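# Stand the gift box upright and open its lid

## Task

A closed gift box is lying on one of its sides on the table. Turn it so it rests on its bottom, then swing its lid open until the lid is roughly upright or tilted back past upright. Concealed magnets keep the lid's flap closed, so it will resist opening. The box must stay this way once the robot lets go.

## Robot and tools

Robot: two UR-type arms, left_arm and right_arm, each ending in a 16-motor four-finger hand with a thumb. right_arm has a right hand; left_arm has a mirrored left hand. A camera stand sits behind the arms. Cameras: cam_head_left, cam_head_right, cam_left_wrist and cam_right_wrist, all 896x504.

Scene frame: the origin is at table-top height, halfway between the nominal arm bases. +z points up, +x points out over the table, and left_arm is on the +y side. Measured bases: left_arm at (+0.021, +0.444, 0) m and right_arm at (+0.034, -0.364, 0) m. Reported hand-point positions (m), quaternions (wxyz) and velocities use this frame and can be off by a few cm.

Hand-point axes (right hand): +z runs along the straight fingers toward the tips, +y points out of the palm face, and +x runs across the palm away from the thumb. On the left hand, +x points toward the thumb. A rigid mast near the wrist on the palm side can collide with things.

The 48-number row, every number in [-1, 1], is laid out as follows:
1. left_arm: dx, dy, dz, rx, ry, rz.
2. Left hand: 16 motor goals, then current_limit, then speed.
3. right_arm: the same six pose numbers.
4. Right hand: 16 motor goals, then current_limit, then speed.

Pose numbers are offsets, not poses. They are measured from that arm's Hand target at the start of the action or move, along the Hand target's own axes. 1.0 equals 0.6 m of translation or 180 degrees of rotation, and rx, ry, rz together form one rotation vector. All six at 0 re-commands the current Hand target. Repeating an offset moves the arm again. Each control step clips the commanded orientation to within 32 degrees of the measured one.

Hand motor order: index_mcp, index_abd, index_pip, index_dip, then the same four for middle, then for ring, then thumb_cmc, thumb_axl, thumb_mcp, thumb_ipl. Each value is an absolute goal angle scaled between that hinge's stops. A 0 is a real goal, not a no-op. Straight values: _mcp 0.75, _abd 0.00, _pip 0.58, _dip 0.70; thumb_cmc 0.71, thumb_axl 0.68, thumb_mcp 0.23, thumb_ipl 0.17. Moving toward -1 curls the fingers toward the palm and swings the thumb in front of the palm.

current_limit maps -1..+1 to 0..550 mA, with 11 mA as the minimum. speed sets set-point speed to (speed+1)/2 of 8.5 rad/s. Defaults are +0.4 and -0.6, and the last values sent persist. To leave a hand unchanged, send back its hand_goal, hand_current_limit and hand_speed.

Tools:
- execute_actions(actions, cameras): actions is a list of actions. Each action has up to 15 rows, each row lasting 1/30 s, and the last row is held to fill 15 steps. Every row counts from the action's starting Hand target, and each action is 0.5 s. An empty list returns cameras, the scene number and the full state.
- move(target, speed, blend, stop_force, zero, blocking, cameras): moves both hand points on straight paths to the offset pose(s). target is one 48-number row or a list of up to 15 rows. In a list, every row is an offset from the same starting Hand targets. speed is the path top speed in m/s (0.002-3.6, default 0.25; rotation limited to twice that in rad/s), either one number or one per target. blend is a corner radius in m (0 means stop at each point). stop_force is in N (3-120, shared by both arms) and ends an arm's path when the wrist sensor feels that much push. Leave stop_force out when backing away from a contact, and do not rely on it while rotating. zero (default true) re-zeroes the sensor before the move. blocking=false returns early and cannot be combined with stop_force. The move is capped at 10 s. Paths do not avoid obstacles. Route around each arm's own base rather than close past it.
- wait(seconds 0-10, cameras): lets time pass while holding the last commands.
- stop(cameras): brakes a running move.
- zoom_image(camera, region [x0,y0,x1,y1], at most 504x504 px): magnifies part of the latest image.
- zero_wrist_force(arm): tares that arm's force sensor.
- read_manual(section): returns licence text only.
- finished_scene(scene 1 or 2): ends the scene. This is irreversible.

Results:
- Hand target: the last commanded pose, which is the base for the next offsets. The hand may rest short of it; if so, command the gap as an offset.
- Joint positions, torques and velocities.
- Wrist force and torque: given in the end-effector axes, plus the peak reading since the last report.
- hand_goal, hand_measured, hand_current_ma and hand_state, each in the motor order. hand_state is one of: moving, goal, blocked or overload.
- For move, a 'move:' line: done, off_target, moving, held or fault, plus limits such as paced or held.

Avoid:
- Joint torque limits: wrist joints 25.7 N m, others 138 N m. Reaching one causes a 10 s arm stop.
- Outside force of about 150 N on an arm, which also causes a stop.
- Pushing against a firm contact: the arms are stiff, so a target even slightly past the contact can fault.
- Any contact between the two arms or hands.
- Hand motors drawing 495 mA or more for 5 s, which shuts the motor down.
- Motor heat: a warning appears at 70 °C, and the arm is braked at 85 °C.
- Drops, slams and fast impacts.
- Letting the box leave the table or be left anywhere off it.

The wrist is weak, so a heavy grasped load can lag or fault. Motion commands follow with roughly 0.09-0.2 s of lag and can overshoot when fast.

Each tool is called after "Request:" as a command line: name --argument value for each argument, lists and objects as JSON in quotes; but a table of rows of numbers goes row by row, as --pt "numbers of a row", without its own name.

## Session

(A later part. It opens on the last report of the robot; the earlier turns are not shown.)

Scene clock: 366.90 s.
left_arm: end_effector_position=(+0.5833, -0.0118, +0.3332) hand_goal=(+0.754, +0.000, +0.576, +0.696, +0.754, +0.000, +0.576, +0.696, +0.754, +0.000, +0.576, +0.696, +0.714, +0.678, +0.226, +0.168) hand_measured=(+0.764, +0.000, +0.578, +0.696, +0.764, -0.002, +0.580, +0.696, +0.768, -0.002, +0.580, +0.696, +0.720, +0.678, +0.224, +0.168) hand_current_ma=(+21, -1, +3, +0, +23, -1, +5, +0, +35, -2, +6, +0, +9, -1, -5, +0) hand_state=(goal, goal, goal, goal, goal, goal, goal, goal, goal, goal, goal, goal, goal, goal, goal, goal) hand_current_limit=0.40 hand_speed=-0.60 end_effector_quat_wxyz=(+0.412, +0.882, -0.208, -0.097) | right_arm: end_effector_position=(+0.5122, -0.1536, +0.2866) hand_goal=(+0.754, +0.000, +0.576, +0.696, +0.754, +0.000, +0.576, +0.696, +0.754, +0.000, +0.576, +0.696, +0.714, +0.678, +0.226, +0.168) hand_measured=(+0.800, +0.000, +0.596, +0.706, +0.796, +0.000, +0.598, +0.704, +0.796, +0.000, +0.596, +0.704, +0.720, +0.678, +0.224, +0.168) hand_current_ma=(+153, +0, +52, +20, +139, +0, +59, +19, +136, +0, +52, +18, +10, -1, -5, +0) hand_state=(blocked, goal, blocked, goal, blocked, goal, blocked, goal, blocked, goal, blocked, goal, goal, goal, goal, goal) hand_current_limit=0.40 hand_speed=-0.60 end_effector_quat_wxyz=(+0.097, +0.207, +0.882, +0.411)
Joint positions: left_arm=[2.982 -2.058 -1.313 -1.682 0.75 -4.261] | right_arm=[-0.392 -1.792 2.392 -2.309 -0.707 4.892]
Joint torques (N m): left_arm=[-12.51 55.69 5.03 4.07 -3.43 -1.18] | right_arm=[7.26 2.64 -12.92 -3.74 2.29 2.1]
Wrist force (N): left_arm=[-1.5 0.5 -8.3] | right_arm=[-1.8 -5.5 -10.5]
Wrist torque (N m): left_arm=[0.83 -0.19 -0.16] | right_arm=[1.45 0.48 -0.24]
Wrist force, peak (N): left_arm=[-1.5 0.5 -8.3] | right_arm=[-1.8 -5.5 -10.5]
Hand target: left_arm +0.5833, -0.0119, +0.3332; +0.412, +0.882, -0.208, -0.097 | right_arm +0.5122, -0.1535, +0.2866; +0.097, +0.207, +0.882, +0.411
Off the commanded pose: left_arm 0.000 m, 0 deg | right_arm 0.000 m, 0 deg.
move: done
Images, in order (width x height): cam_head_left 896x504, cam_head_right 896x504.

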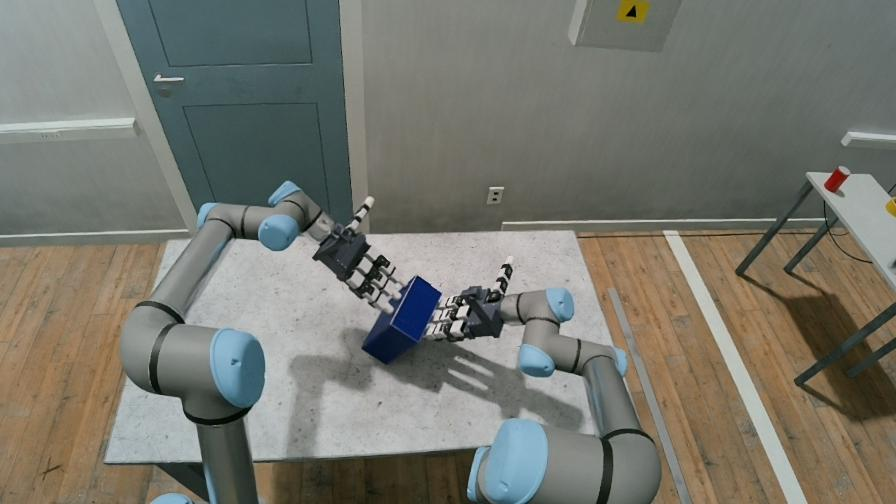

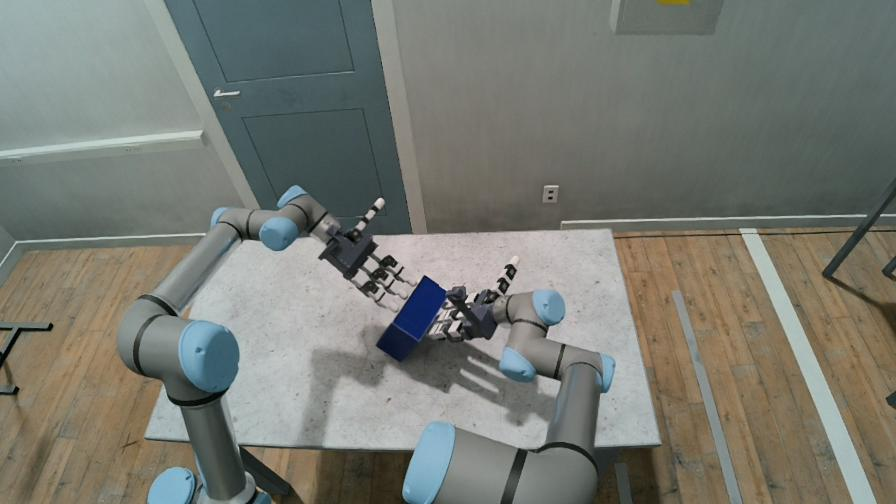

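Request:
move --pt "0 0 0 0 0 0 0.754 0 0.576 0.696 0.754 0 0.576 0.696 0.754 0 0.576 0.696 0.714 0.678 0.226 0.168 0.4 -0.6 0 -0.0685 -0.0208 0 0 0 0.754 0 0.576 0.696 0.754 0 0.576 0.696 0.754 0 0.576 0.696 0.714 0.678 0.226 0.168 0.4 -0.6" --pt "0 -0.086 -0.102 0 0 0 0.754 0 0.576 0.696 0.754 0 0.576 0.696 0.754 0 0.576 0.696 0.714 0.678 0.226 0.168 0.4 -0.6 0 -0.125 -0.0258 0 0 0 0.754 0 0.576 0.696 0.754 0 0.576 0.696 0.754 0 0.576 0.696 0.714 0.678 0.226 0.168 0.4 -0.6" --speed 0.04 --blend '[0.005,0]' --cameras '["cam_head_left","cam_head_right","cam_right_wrist"]'

Request:
zoom_image --camera "cam_head_right" --region '[300, 200, 540, 380]'

Request:
zoom_image --camera "cam_head_left" --region '[300, 200, 540, 380]'

Scene clock: 401.53 s.
left_arm: end_effector_position=(+0.6190, +0.0596, +0.3330) hand_goal=(+0.754, +0.000, +0.576, +0.696, +0.754, +0.000, +0.576, +0.696, +0.754, +0.000, +0.576, +0.696, +0.714, +0.678, +0.226, +0.168) hand_measured=(+0.764, -0.002, +0.578, +0.696, +0.764, -0.002, +0.580, +0.696, +0.768, -0.002, +0.580, +0.696, +0.720, +0.678, +0.224, +0.168) hand_current_ma=(+21, -1, +3, +0, +23, -1, +4, +0, +34, -2, +5, +0, +9, -1, -5, +0) hand_state=(goal, goal, goal, goal, goal, goal, goal, goal, goal, goal, goal, goal, goal, goal, goal, goal) hand_current_limit=0.40 hand_speed=-0.60 end_effector_quat_wxyz=(+0.412, +0.882, -0.208, -0.097) | right_arm: end_effector_position=(+0.4855, -0.2073, +0.2392) hand_goal=(+0.754, +0.000, +0.576, +0.696, +0.754, +0.000, +0.576, +0.696, +0.754, +0.000, +0.576, +0.696, +0.714, +0.678, +0.226, +0.168) hand_measured=(+0.774, +0.000, +0.584, +0.700, +0.772, +0.000, +0.584, +0.700, +0.770, +0.000, +0.582, +0.700, +0.720, +0.678, +0.224, +0.168) hand_current_ma=(+55, +1, +14, +8, +48, +0, +15, +8, +44, +0, +13, +8, +10, -1, -5, +0) hand_state=(blocked, goal, goal, goal, goal, goal, goal, goal, goal, goal, goal, goal, goal, goal, goal, goal) hand_current_limit=0.40 hand_speed=-0.60 end_effector_quat_wxyz=(+0.097, +0.207, +0.882, +0.411)
Joint positions: left_arm=[3.092 -2.095 -1.232 -1.831 0.792 -4.115] | right_arm=[-0.583 -1.818 2.49 -2.155 -0.702 4.597]
Joint torques (N m): left_arm=[8.2 34.73 30.65 -0.16 0.31 1.82] | right_arm=[-5.44 5.14 -11.6 -0.74 -1.06 -1.91]
Wrist force (N): left_arm=[-0.5 1.1 1.1] | right_arm=[-1.3 -1.0 0.1]
Wrist torque (N m): left_arm=[0.04 0.12 -0.24] | right_arm=[0.22 0.23 0.13]
Wrist force, peak (N): left_arm=[-1.1 0.6 -9.0] | right_arm=[-1.6 -5.6 -11.6]
Hand target: left_arm +0.6190, +0.0597, +0.3330; +0.412, +0.882, -0.208, -0.097 | right_arm +0.4855, -0.2074, +0.2392; +0.097, +0.207, +0.882, +0.411
Off the commanded pose: left_arm 0.000 m, 0 deg | right_arm 0.000 m, 0 deg.
move: done
Images, in order (width x height): cam_head_left 896x504, cam_head_right 896x504, cam_right_wrist 896x504.

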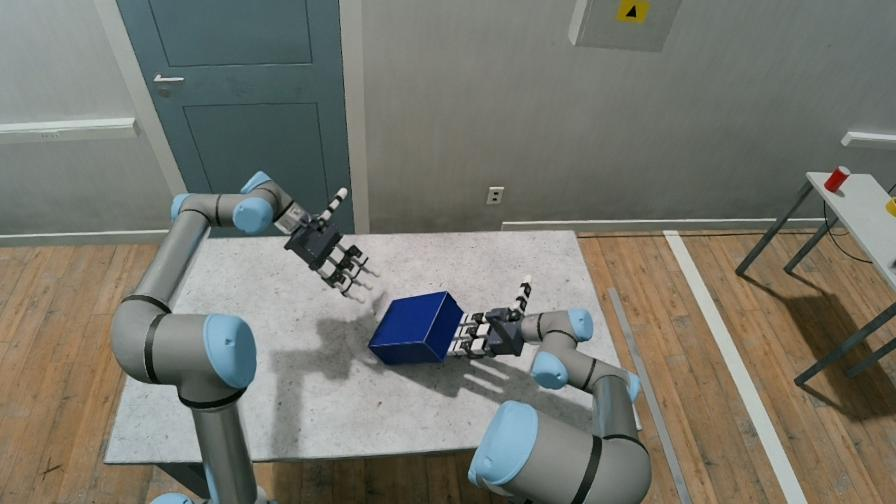

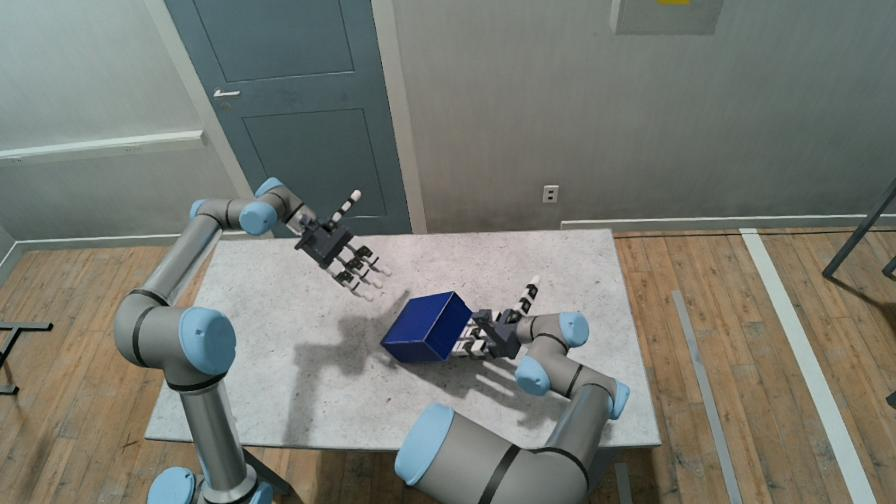

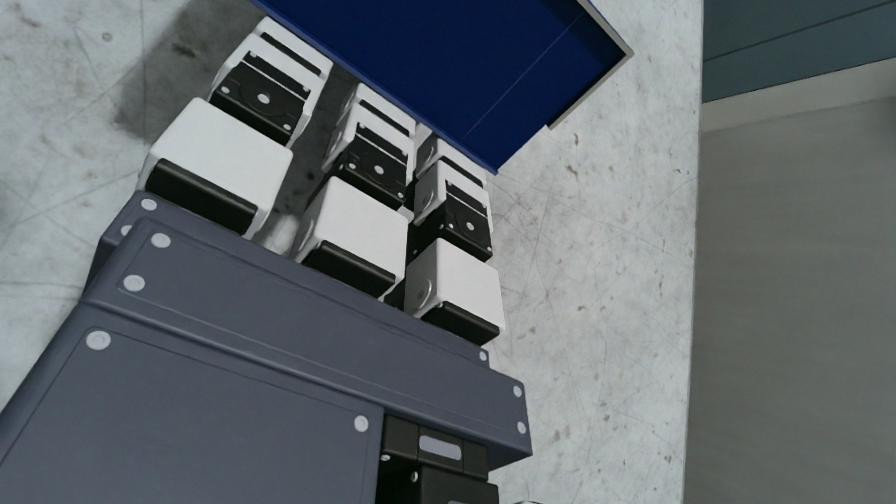

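Scaled by 2.100 from the camera's 896x504 image, which has a finer 1280x720 frame.

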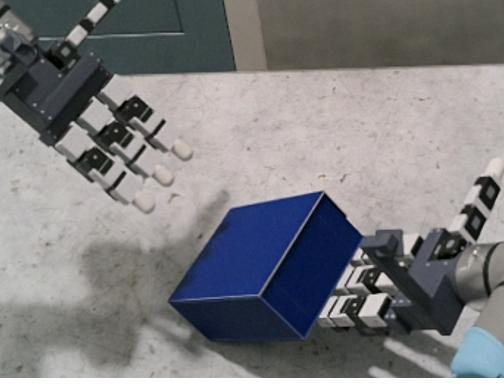

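Scaled by 2.100 from the camera's 896x504 image, which has a finer 1280x720 frame.

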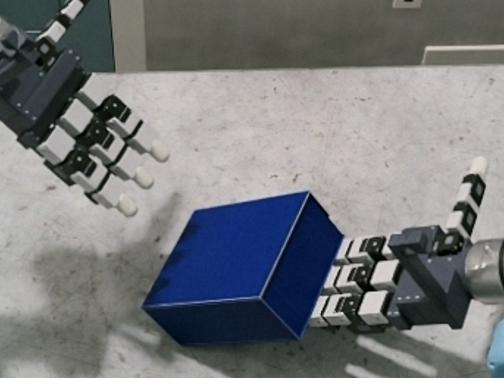

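Request:
move --pt "0 0 0 0 0 0 0.754 0 0.576 0.696 0.754 0 0.576 0.696 0.754 0 0.576 0.696 0.714 0.678 0.226 0.168 0.4 -0.6 0 -0.0758 -0.0125 0 0 0 0.754 0 0.576 0.696 0.754 0 0.576 0.696 0.754 0 0.576 0.696 0.714 0.678 0.226 0.168 0.4 -0.6" --pt "0 0 0 0 0 0 0.754 0 0.576 0.696 0.754 0 0.576 0.696 0.754 0 0.576 0.696 0.714 0.678 0.226 0.168 0.4 -0.6 0 -0.1345 -0.0177 0 0 0 0.754 0 0.576 0.696 0.754 0 0.576 0.696 0.754 0 0.576 0.696 0.714 0.678 0.226 0.168 0.4 -0.6" --speed 0.04 --blend '[0.005,0]' --cameras '["cam_head_left","cam_head_right","cam_right_wrist"]'

Request:
zoom_image --camera "cam_head_right" --region '[300, 200, 540, 380]'

Scene clock: 419.87 s.
left_arm: end_effector_position=(+0.6190, +0.0597, +0.3330) hand_goal=(+0.754, +0.000, +0.576, +0.696, +0.754, +0.000, +0.576, +0.696, +0.754, +0.000, +0.576, +0.696, +0.714, +0.678, +0.226, +0.168) hand_measured=(+0.764, -0.002, +0.578, +0.696, +0.764, -0.002, +0.580, +0.696, +0.768, -0.002, +0.580, +0.696, +0.720, +0.678, +0.224, +0.168) hand_current_ma=(+21, -1, +3, +0, +23, -1, +4, +0, +34, -2, +5, +0, +9, -1, -5, +0) hand_state=(goal, goal, goal, goal, goal, goal, goal, goal, goal, goal, goal, goal, goal, goal, goal, goal) hand_current_limit=0.40 hand_speed=-0.60 end_effector_quat_wxyz=(+0.412, +0.882, -0.208, -0.097) | right_arm: end_effector_position=(+0.4588, -0.2610, +0.1843) hand_goal=(+0.754, +0.000, +0.576, +0.696, +0.754, +0.000, +0.576, +0.696, +0.754, +0.000, +0.576, +0.696, +0.714, +0.678, +0.226, +0.168) hand_measured=(+0.774, +0.000, +0.584, +0.700, +0.772, +0.000, +0.584, +0.700, +0.770, +0.000, +0.582, +0.700, +0.720, +0.678, +0.224, +0.168) hand_current_ma=(+55, +1, +14, +8, +48, +0, +15, +8, +44, +0, +13, +8, +10, -1, -5, +0) hand_state=(blocked, goal, goal, goal, goal, goal, goal, goal, goal, goal, goal, goal, goal, goal, goal, goal) hand_current_limit=0.40 hand_speed=-0.60 end_effector_quat_wxyz=(+0.097, +0.207, +0.882, +0.411) end_effector_velocity=(-0.001, +0.000, -0.001) end_effector_angular_velocity=(+0.000, -0.001, +0.002)
Joint positions: left_arm=[3.092 -2.095 -1.231 -1.831 0.792 -4.115] | right_arm=[-0.784 -1.763 2.566 -2.061 -0.742 4.298]
Joint velocities: left_arm=[within noise] | right_arm=[-0.002 0.001 0.001 0.001 -0.001 -0.005]
Joint torques (N m): left_arm=[8.09 34.99 31.23 -0.27 0.31 1.75] | right_arm=[-6.23 4.88 -9.27 -0.04 -1.12 -1.71]
Wrist force (N): left_arm=[-0.5 0.9 1.1] | right_arm=[-1.1 -1.4 0.7]
Wrist torque (N m): left_arm=[0.03 0.13 -0.24] | right_arm=[0.21 0.23 0.12]
Wrist force, peak (N): left_arm=[-0.7 1.5 1.0] | right_arm=[-1.4 -1.7 0.7]
Hand target: left_arm +0.6190, +0.0597, +0.3330; +0.412, +0.882, -0.208, -0.097 | right_arm +0.4587, -0.2611, +0.1842; +0.097, +0.207, +0.882, +0.411
Off the commanded pose: left_arm 0.000 m, 0 deg | right_arm 0.000 m, 0 deg.
move: done
Images, in order (width x height): cam_head_left 896x504, cam_head_right 896x504, cam_right_wrist 896x504.

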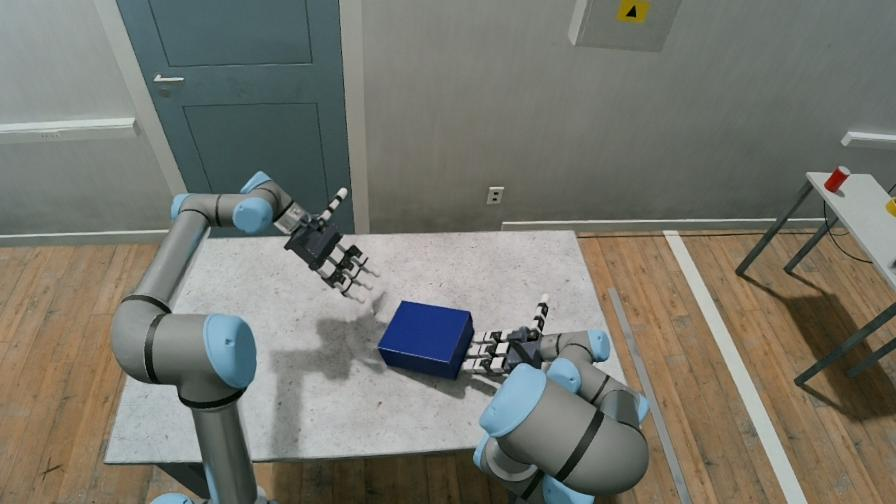

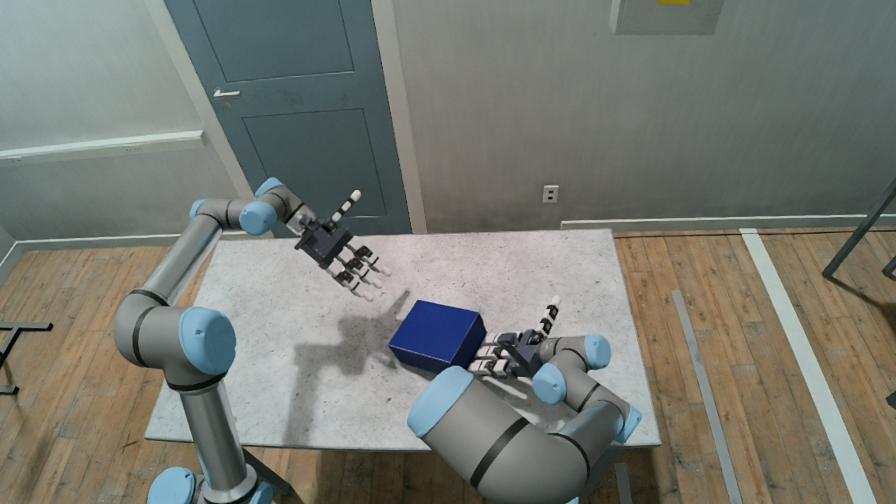

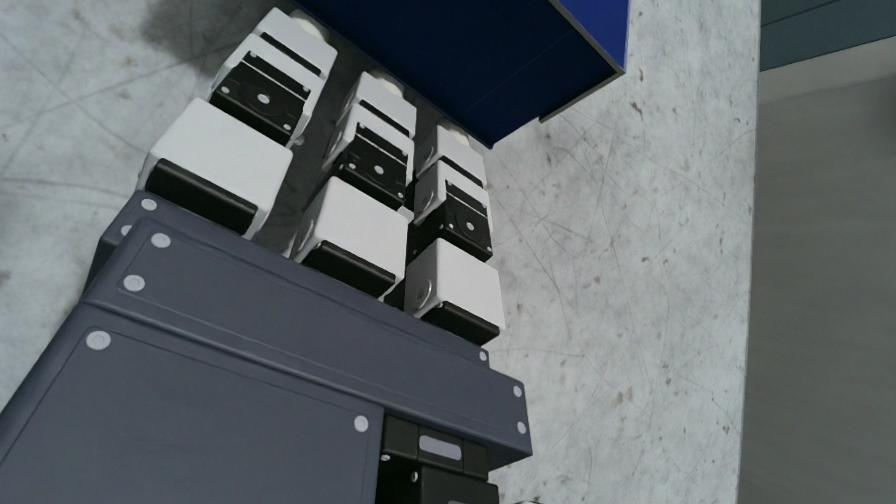

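Scaled by 2.100 from the camera's 896x504 image, which has a finer 1280x720 frame.

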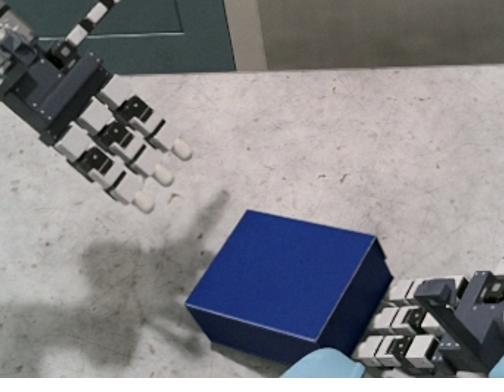

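Request:
move --pt "0 0 0 0 0 0 0.754 0 0.576 0.696 0.754 0 0.576 0.696 0.754 0 0.576 0.696 0.714 0.678 0.226 0.168 0.4 -0.6 0 -0.0603 -0.0148 0 0 0 0.754 0 0.576 0.696 0.754 0 0.576 0.696 0.754 0 0.576 0.696 0.714 0.678 0.226 0.168 0.4 -0.6" --pt "0 0 0 0 0 0 0.754 0 0.576 0.696 0.754 0 0.576 0.696 0.754 0 0.576 0.696 0.714 0.678 0.226 0.168 0.4 -0.6 0 -0.135 -0.104 0 0 0 0.754 0 0.576 0.696 0.754 0 0.576 0.696 0.754 0 0.576 0.696 0.714 0.678 0.226 0.168 0.4 -0.6" --pt "0 0 0 0 0 0 0.754 0 0.576 0.696 0.754 0 0.576 0.696 0.754 0 0.576 0.696 0.714 0.678 0.226 0.168 0.4 -0.6 0 -0.033 -0.299 0 0 0 0.754 0 0.576 0.696 0.754 0 0.576 0.696 0.754 0 0.576 0.696 0.714 0.678 0.226 0.168 0.4 -0.6" --speed '[0.03,0.03,0.2]' --cameras '["cam_head_left","cam_head_right","cam_right_wrist"]'

Request:
zoom_image --camera "cam_right_wrist" --region '[250, 0, 750, 280]'

Request:
zoom_image --camera "cam_head_left" --region '[330, 240, 530, 400]'

Scene clock: 442.63 s.
left_arm: end_effector_position=(+0.6190, +0.0597, +0.3330) hand_goal=(+0.754, +0.000, +0.576, +0.696, +0.754, +0.000, +0.576, +0.696, +0.754, +0.000, +0.576, +0.696, +0.714, +0.678, +0.226, +0.168) hand_measured=(+0.764, -0.002, +0.578, +0.696, +0.764, -0.002, +0.580, +0.696, +0.768, -0.002, +0.580, +0.696, +0.720, +0.678, +0.224, +0.168) hand_current_ma=(+21, -1, +3, +0, +23, -1, +4, +0, +34, -2, +5, +0, +9, -1, -5, +0) hand_state=(goal, goal, goal, goal, goal, goal, goal, goal, goal, goal, goal, goal, goal, goal, goal, goal) hand_current_limit=0.40 hand_speed=-0.60 end_effector_quat_wxyz=(+0.412, +0.882, -0.208, -0.097) | right_arm: end_effector_position=(+0.3919, -0.3954, +0.2844) hand_goal=(+0.754, +0.000, +0.576, +0.696, +0.754, +0.000, +0.576, +0.696, +0.754, +0.000, +0.576, +0.696, +0.714, +0.678, +0.226, +0.168) hand_measured=(+0.770, +0.000, +0.582, +0.700, +0.768, +0.000, +0.582, +0.700, +0.768, +0.000, +0.582, +0.700, +0.720, +0.678, +0.224, +0.168) hand_current_ma=(+42, +1, +10, +6, +38, +0, +11, +6, +38, +0, +10, +7, +11, -1, -5, +0) hand_state=(goal, goal, goal, goal, goal, goal, goal, goal, goal, goal, goal, goal, goal, goal, goal, goal) hand_current_limit=0.40 hand_speed=-0.60 end_effector_quat_wxyz=(+0.097, +0.207, +0.882, +0.411)
Joint positions: left_arm=[3.092 -2.095 -1.231 -1.831 0.792 -4.115] | right_arm=[-1.238 -1.929 2.271 -1.243 -0.963 3.765]
Joint torques (N m): left_arm=[6.68 35.29 31.42 -0.29 0.5 1.63] | right_arm=[-7.04 -16.96 -32.66 0.93 -2.11 -1.82]
Wrist force (N): left_arm=[-0.6 1.1 1.0] | right_arm=[-0.5 -0.9 -0.7]
Wrist torque (N m): left_arm=[0.05 0.14 -0.26] | right_arm=[0.09 0.17 0.24]
Wrist force, peak (N): left_arm=[-0.8 1.5 0.8] | right_arm=[-1.2 -1.9 0.8]
Hand target: left_arm +0.6190, +0.0597, +0.3330; +0.412, +0.882, -0.208, -0.097 | right_arm +0.3918, -0.3955, +0.2844; +0.097, +0.207, +0.882, +0.411
Off the commanded pose: left_arm 0.000 m, 0 deg | right_arm 0.000 m, 0 deg.
move: done
Images, in order (width x height): cam_head_left 896x504, cam_head_right 896x504, cam_right_wrist 896x504.

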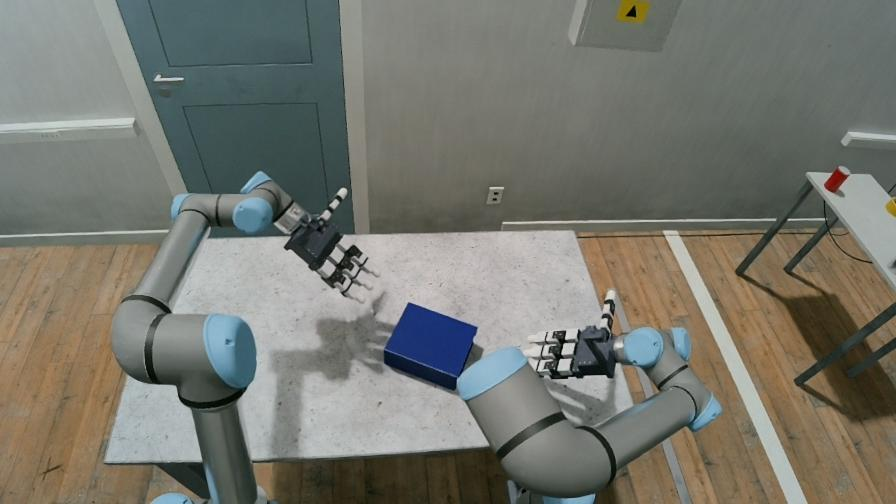

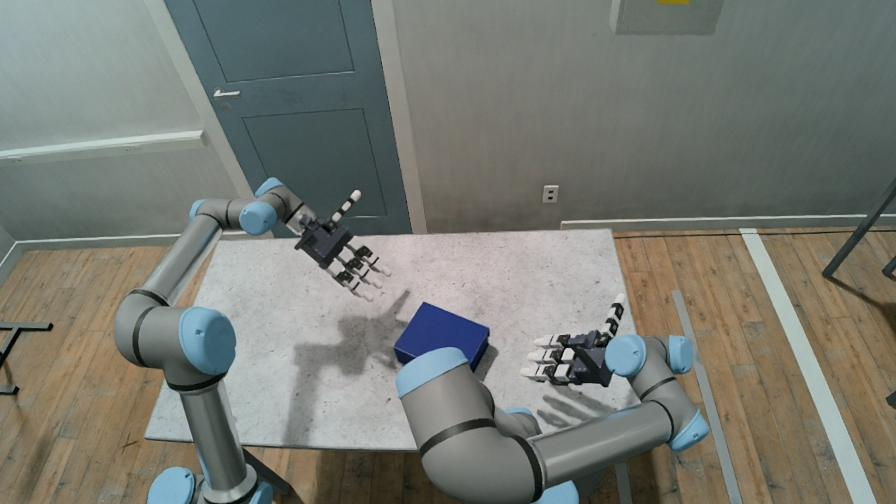

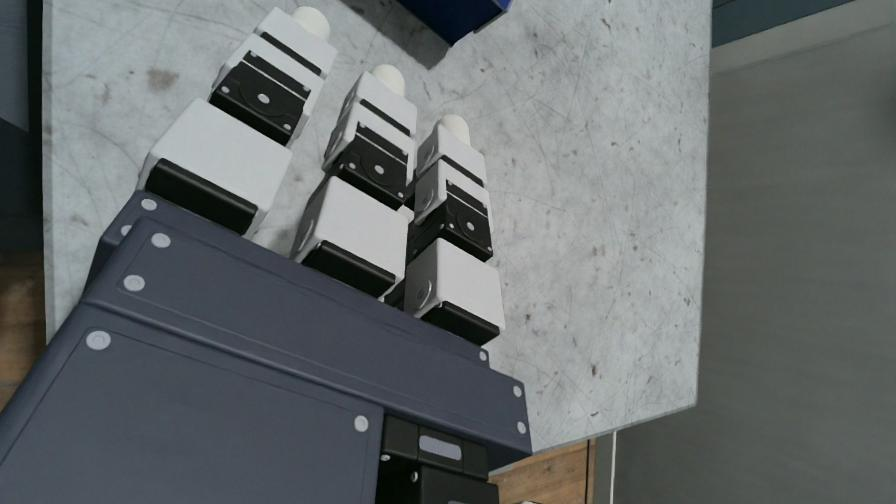

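Scaled by 1.008 from the camera's 896x504 image, which has a finer 1280x720 frame.

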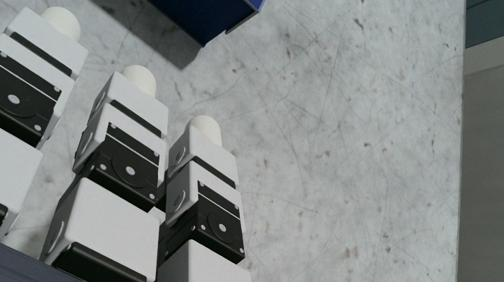

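Scaled by 2.520 from the camera's 896x504 image, which has a finer 1280x720 frame.

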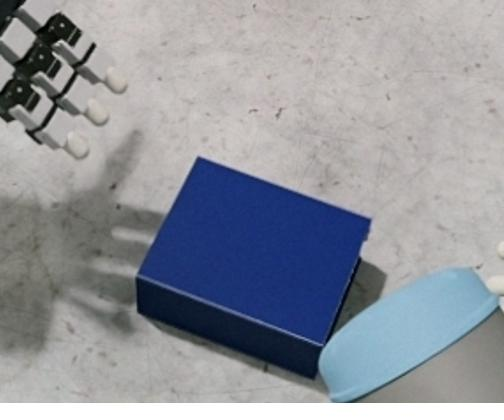

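Request:
move --target '[0,-0.08,-0.1,0,0,0,0.754,0,0.576,0.696,0.754,0,0.576,0.696,0.754,0,0.576,0.696,0.714,0.678,0.226,0.168,0.4,-0.6,0.334,0.307,0.169,0.267,0.0924,-0.198,0.754,0,0.576,0.696,0.754,0,0.576,0.696,0.754,0,0.576,0.696,0.714,0.678,0.226,0.168,0.4,-0.6]' --speed 0.3 --cameras '["cam_head_left","cam_head_right","cam_right_wrist","cam_left_wrist"]'

Request:
zoom_image --camera "cam_right_wrist" --region '[450, 0, 850, 300]'

Scene clock: 516.00 s.
left_arm: end_effector_position=(+0.6533, +0.1284, +0.3347) hand_goal=(+0.754, +0.000, +0.576, +0.696, +0.754, +0.000, +0.576, +0.696, +0.754, +0.000, +0.576, +0.696, +0.714, +0.678, +0.226, +0.168) hand_measured=(+0.764, -0.002, +0.578, +0.696, +0.764, -0.002, +0.580, +0.696, +0.768, -0.002, +0.580, +0.696, +0.720, +0.678, +0.224, +0.168) hand_current_ma=(+21, -1, +3, +0, +23, -1, +4, +0, +34, -2, +5, +0, +9, -1, -5, +0) hand_state=(goal, goal, goal, goal, goal, goal, goal, goal, goal, goal, goal, goal, goal, goal, goal, goal) hand_current_limit=0.40 hand_speed=-0.60 end_effector_quat_wxyz=(+0.412, +0.882, -0.208, -0.097) | right_arm: end_effector_position=(+0.2998, -0.1306, +0.3602) hand_goal=(+0.754, +0.000, +0.576, +0.696, +0.754, +0.000, +0.576, +0.696, +0.754, +0.000, +0.576, +0.696, +0.714, +0.678, +0.226, +0.168) hand_measured=(+0.756, +0.000, +0.578, +0.700, +0.756, +0.000, +0.578, +0.700, +0.756, +0.000, +0.578, +0.700, +0.716, +0.678, +0.224, +0.168) hand_current_ma=(+2, +1, +3, +5, +2, +0, +4, +5, +2, +0, +3, +5, +4, -1, -5, +0) hand_state=(goal, goal, goal, goal, goal, goal, goal, goal, goal, goal, goal, goal, goal, goal, goal, goal) hand_current_limit=0.40 hand_speed=-0.60 end_effector_quat_wxyz=(+0.000, -0.102, +0.995, +0.000)
Joint positions: left_arm=[3.19 -2.154 -1.115 -1.971 0.838 -3.995] | right_arm=[-0.002 -2.115 1.952 -1.408 -1.571 4.554]
Joint torques (N m): left_arm=[7.49 37.83 30.12 -0.5 0.39 1.95] | right_arm=[7.42 13.01 -35.04 -0.56 -3.03 2.35]
Wrist force (N): left_arm=[-0.2 1.0 0.8] | right_arm=[0.1 -0.2 -0.6]
Wrist torque (N m): left_arm=[0.06 0.04 -0.21] | right_arm=[0.02 -0.02 -0.03]
Wrist force, peak (N): left_arm=[-0.7 1.6 0.7] | right_arm=[-0.9 -1.6 -0.5]
Hand target: left_arm +0.6533, +0.1284, +0.3347; +0.412, +0.882, -0.208, -0.097 | right_arm +0.2998, -0.1306, +0.3602; +0.000, -0.102, +0.995, +0.000
Off the commanded pose: left_arm 0.000 m, 0 deg | right_arm 0.000 m, 0 deg.
move: done

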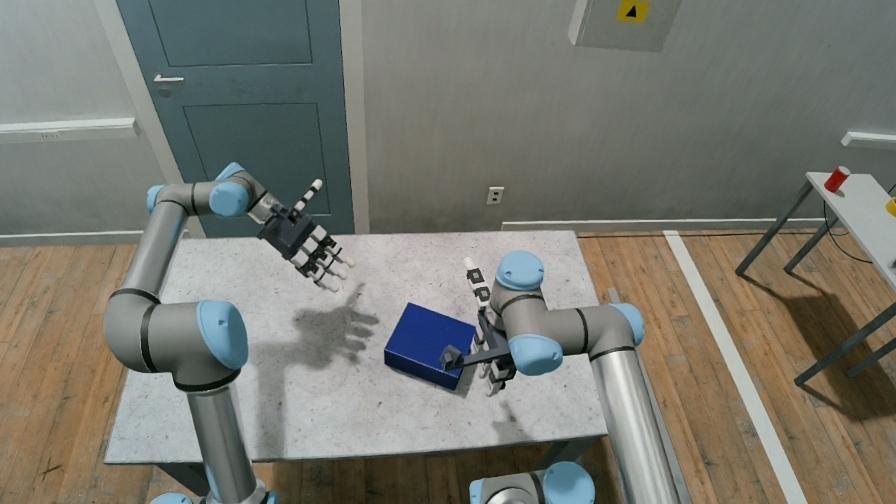

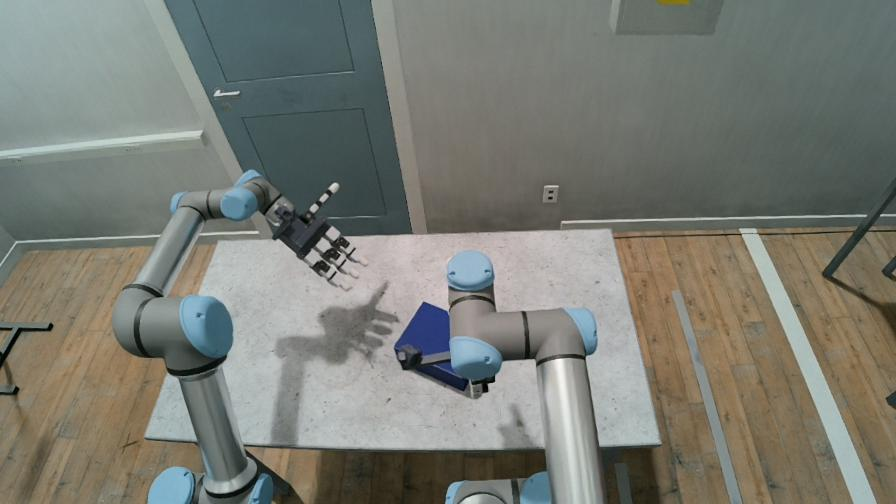

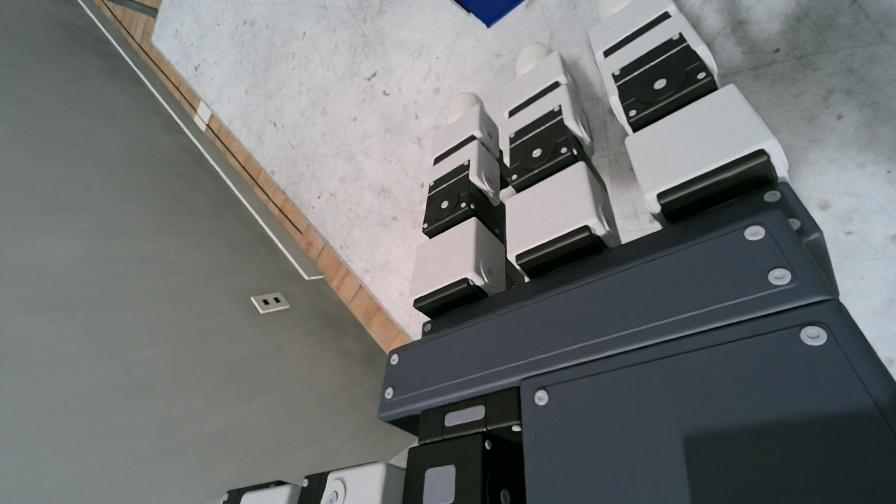

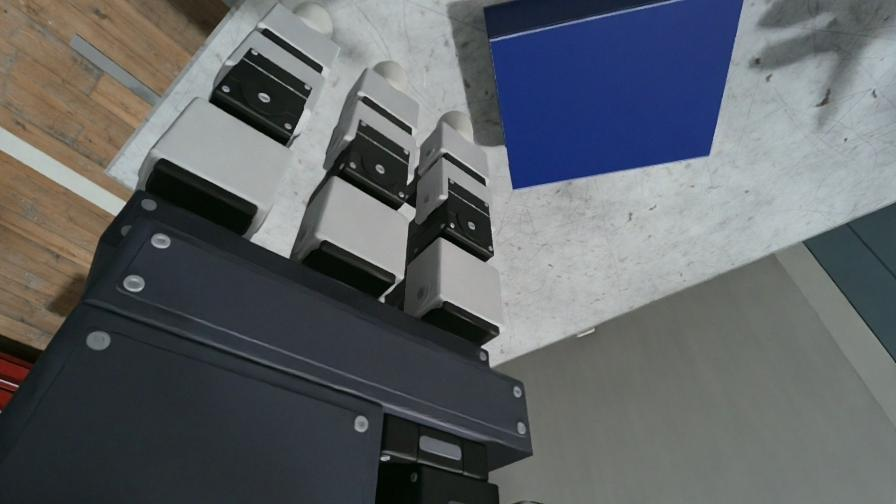

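Scaled by 1.260 from the camera's 896x504 image, which has a finer 1280x720 frame.

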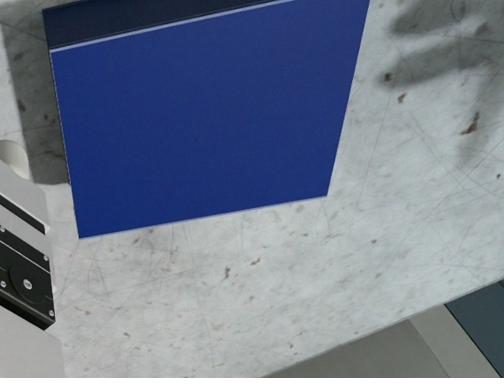

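Request:
move --target '[0,-0.16,-0.19,0,0,0,0.754,0,0.576,0.696,0.754,0,0.576,0.696,0.754,0,0.576,0.696,0.714,0.678,0.226,0.168,0.4,-0.6,-0.506,-0.161,0.1,0,0,-0.2867,0.754,0,-0.081,0.044,0.754,0,-0.081,0.044,0.754,0,-0.081,0.044,0.714,0.678,0.226,0.168,0.5,-0.6]' --speed 0.3 --cameras '["cam_head_left","cam_head_right"]'

Request:
zoom_image --camera "cam_head_left" --region '[330, 230, 570, 410]'

Scene clock: 557.73 s.
left_arm: end_effector_position=(+0.7199, +0.2618, +0.3344) hand_goal=(+0.754, +0.000, +0.576, +0.696, +0.754, +0.000, +0.576, +0.696, +0.754, +0.000, +0.576, +0.696, +0.714, +0.678, +0.226, +0.168) hand_measured=(+0.764, -0.002, +0.578, +0.696, +0.764, -0.002, +0.580, +0.696, +0.768, -0.002, +0.580, +0.696, +0.720, +0.678, +0.224, +0.168) hand_current_ma=(+21, -1, +3, +0, +23, -1, +4, +0, +34, -2, +5, +0, +9, -1, -5, +0) hand_state=(goal, goal, goal, goal, goal, goal, goal, goal, goal, goal, goal, goal, goal, goal, goal, goal) hand_current_limit=0.40 hand_speed=-0.60 end_effector_quat_wxyz=(+0.412, +0.882, -0.208, -0.097) | right_arm: end_effector_position=(+0.6166, -0.1638, +0.3002) hand_goal=(+0.754, +0.000, -0.080, +0.044, +0.754, +0.000, -0.080, +0.044, +0.754, +0.000, -0.080, +0.044, +0.714, +0.678, +0.226, +0.168) hand_measured=(+0.756, +0.000, -0.074, +0.048, +0.756, +0.000, -0.074, +0.048, +0.756, +0.000, -0.074, +0.048, +0.716, +0.678, +0.224, +0.168) hand_current_ma=(+2, +1, +10, +7, +2, +0, +11, +7, +2, +0, +10, +7, +4, -1, -5, +0) hand_state=(goal, goal, goal, goal, goal, goal, goal, goal, goal, goal, goal, goal, goal, goal, goal, goal) hand_current_limit=0.50 hand_speed=-0.60 end_effector_quat_wxyz=(+0.000, -0.524, +0.851, +0.000)
Joint positions: left_arm=[3.357 -2.351 -0.761 -2.243 0.931 -3.815] | right_arm=[-0.034 -1.188 1.257 -1.64 -1.571 3.621]
Joint torques (N m): left_arm=[6.51 44.67 31.16 -0.94 0.78 1.75] | right_arm=[6.85 -25.97 -35.39 -0.55 -2.86 -1.81]
Wrist force (N): left_arm=[-0.1 1.3 0.8] | right_arm=[0.0 0.0 -0.7]
Wrist torque (N m): left_arm=[0.09 0.03 -0.24] | right_arm=[0.06 0.06 0.14]
Wrist force, peak (N): left_arm=[-0.7 1.5 1.1] | right_arm=[1.3 0.3 -0.7]
Hand target: left_arm +0.7199, +0.2618, +0.3344; +0.412, +0.882, -0.208, -0.097 | right_arm +0.6166, -0.1638, +0.3002; +0.000, -0.525, +0.851, +0.000
Off the commanded pose: left_arm 0.000 m, 0 deg | right_arm 0.000 m, 0 deg.
move: done
Images, in order (width x height): cam_head_left 896x504, cam_head_right 896x504.

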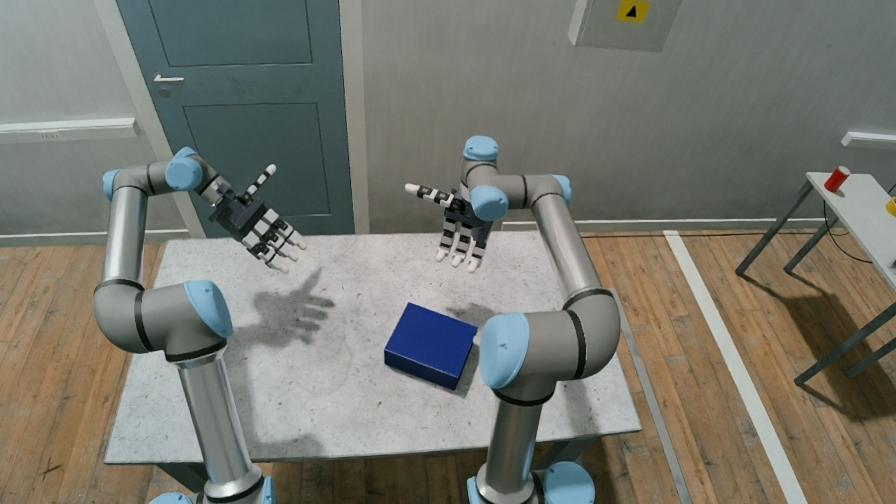

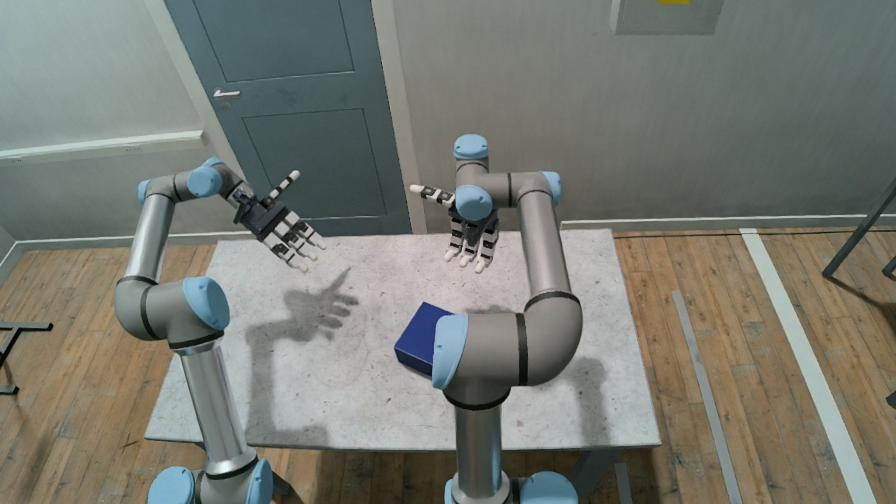

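Scaled by 2.100 from the camera's 896x504 image, which has a finer 1280x720 frame.

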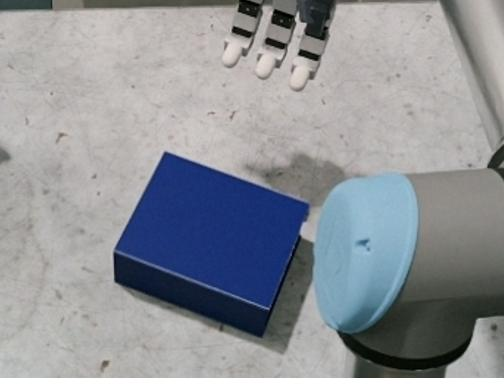

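Request:
move --pt "0 0 0 0 0 0 0.754 0 0.576 0.696 0.754 0 0.576 0.696 0.754 0 0.576 0.696 0.714 0.678 0.226 0.168 0.4 -0.6 0 0 0.3 0 0 0 0.754 0 -0.081 0.044 0.754 0 -0.081 0.044 0.754 0 -0.081 0.044 0.714 0.678 0.226 0.168 0.5 -0.6" --pt "0 0 0 0 0 0 0.754 0 0.576 0.696 0.754 0 0.576 0.696 0.754 0 0.576 0.696 0.714 0.678 0.226 0.168 0.4 -0.6 0 0 0.362 0 0 0 0.754 0 -0.081 0.044 0.754 0 -0.081 0.044 0.754 0 -0.081 0.044 0.714 0.678 0.226 0.168 0.5 -0.6" --speed '[0.15,0.02]' --stop_force 4 --cameras '["cam_head_left","cam_head_right"]'

Request:
zoom_image --camera "cam_head_left" --region '[330, 230, 570, 410]'

Request:
zoom_image --camera "cam_head_right" --region '[330, 230, 570, 410]'

Scene clock: 577.23 s.
left_arm: end_effector_position=(+0.7199, +0.2618, +0.3344) hand_goal=(+0.754, +0.000, +0.576, +0.696, +0.754, +0.000, +0.576, +0.696, +0.754, +0.000, +0.576, +0.696, +0.714, +0.678, +0.226, +0.168) hand_measured=(+0.764, -0.002, +0.578, +0.696, +0.764, -0.002, +0.580, +0.696, +0.768, -0.002, +0.580, +0.696, +0.720, +0.678, +0.224, +0.168) hand_current_ma=(+21, -1, +3, +0, +23, -1, +4, +0, +34, -2, +5, +0, +9, -1, -5, +0) hand_state=(goal, goal, goal, goal, goal, goal, goal, goal, goal, goal, goal, goal, goal, goal, goal, goal) hand_current_limit=0.40 hand_speed=-0.60 end_effector_quat_wxyz=(+0.412, +0.882, -0.208, -0.097) | right_arm: end_effector_position=(+0.6166, -0.1638, +0.0854) hand_goal=(+0.754, +0.000, -0.080, +0.044, +0.754, +0.000, -0.080, +0.044, +0.754, +0.000, -0.080, +0.044, +0.714, +0.678, +0.226, +0.168) hand_measured=(+0.756, +0.000, -0.078, +0.048, +0.758, +0.000, -0.080, +0.048, +0.758, +0.000, -0.082, +0.048, +0.716, +0.678, +0.224, +0.168) hand_current_ma=(+3, +0, +2, +7, +5, +0, -1, +7, +8, +0, -3, +7, +4, -1, -5, +0) hand_state=(goal, goal, goal, goal, goal, goal, goal, goal, goal, goal, goal, goal, goal, goal, goal, goal) hand_current_limit=0.50 hand_speed=-0.60 end_effector_quat_wxyz=(+0.000, -0.525, +0.851, +0.000)
Joint positions: left_arm=[3.357 -2.351 -0.761 -2.243 0.931 -3.815] | right_arm=[-0.034 -1.028 1.597 -2.14 -1.571 3.62]
Joint torques (N m): left_arm=[6.27 45.41 31.19 -0.91 0.67 1.51] | right_arm=[2.56 -51.5 -31.24 -0.56 2.99 2.19]
Wrist force (N): left_arm=[-0.1 1.2 0.8] | right_arm=[-0.6 0.0 -2.0]
Wrist torque (N m): left_arm=[0.10 0.03 -0.24] | right_arm=[0.28 0.10 0.06]
Wrist force, peak (N): left_arm=[-0.3 1.4 1.2] | right_arm=[0.9 -2.9 -17.1]
Hand target: left_arm +0.7199, +0.2618, +0.3344; +0.412, +0.882, -0.208, -0.097 | right_arm +0.6166, -0.1638, +0.0854; +0.000, -0.525, +0.851, +0.000 (not the last commanded pose)
Off the commanded pose: left_arm 0.000 m, 0 deg | right_arm 0.002 m, 0 deg.
move: contact (right_arm); path passed 1 of 2 targets
Images, in order (width x height): cam_head_left 896x504, cam_head_right 896x504.

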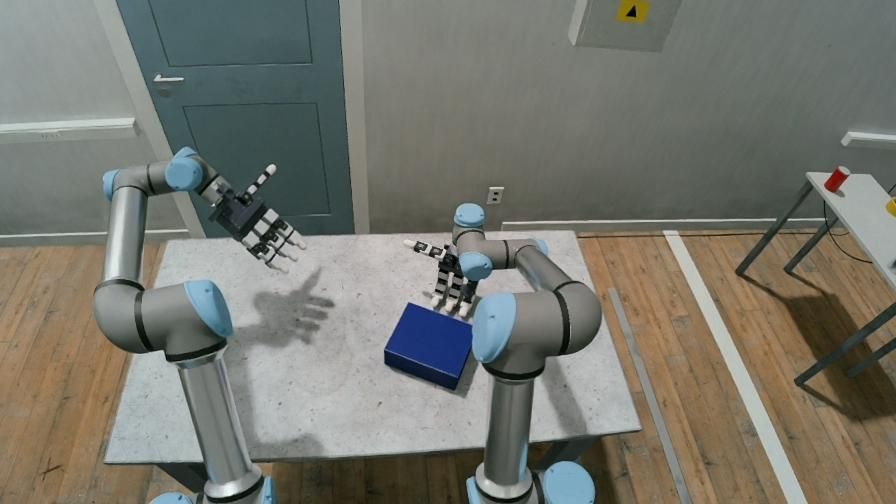

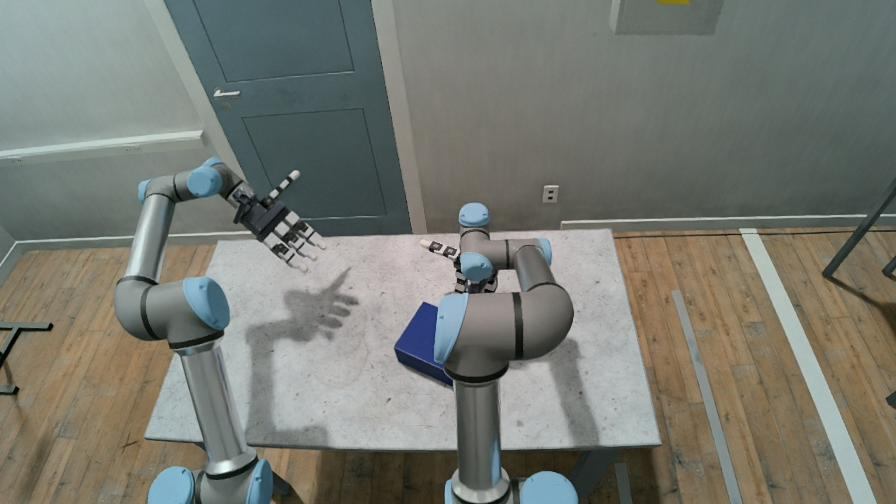

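Scaled by 2.100 from the camera's 896x504 image, which has a finer 1280x720 frame.

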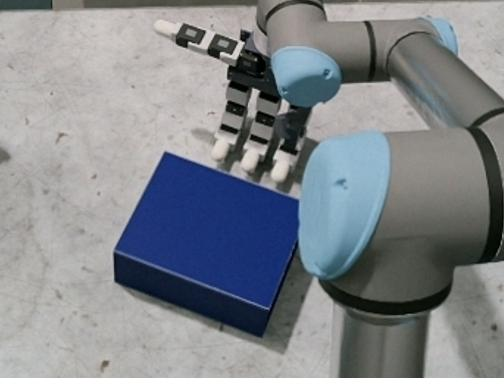

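Scaled by 2.100 from the camera's 896x504 image, which has a finer 1280x720 frame.

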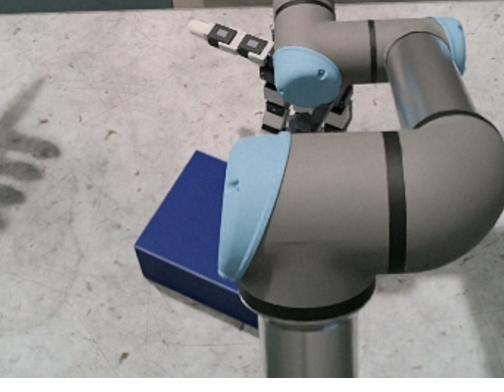

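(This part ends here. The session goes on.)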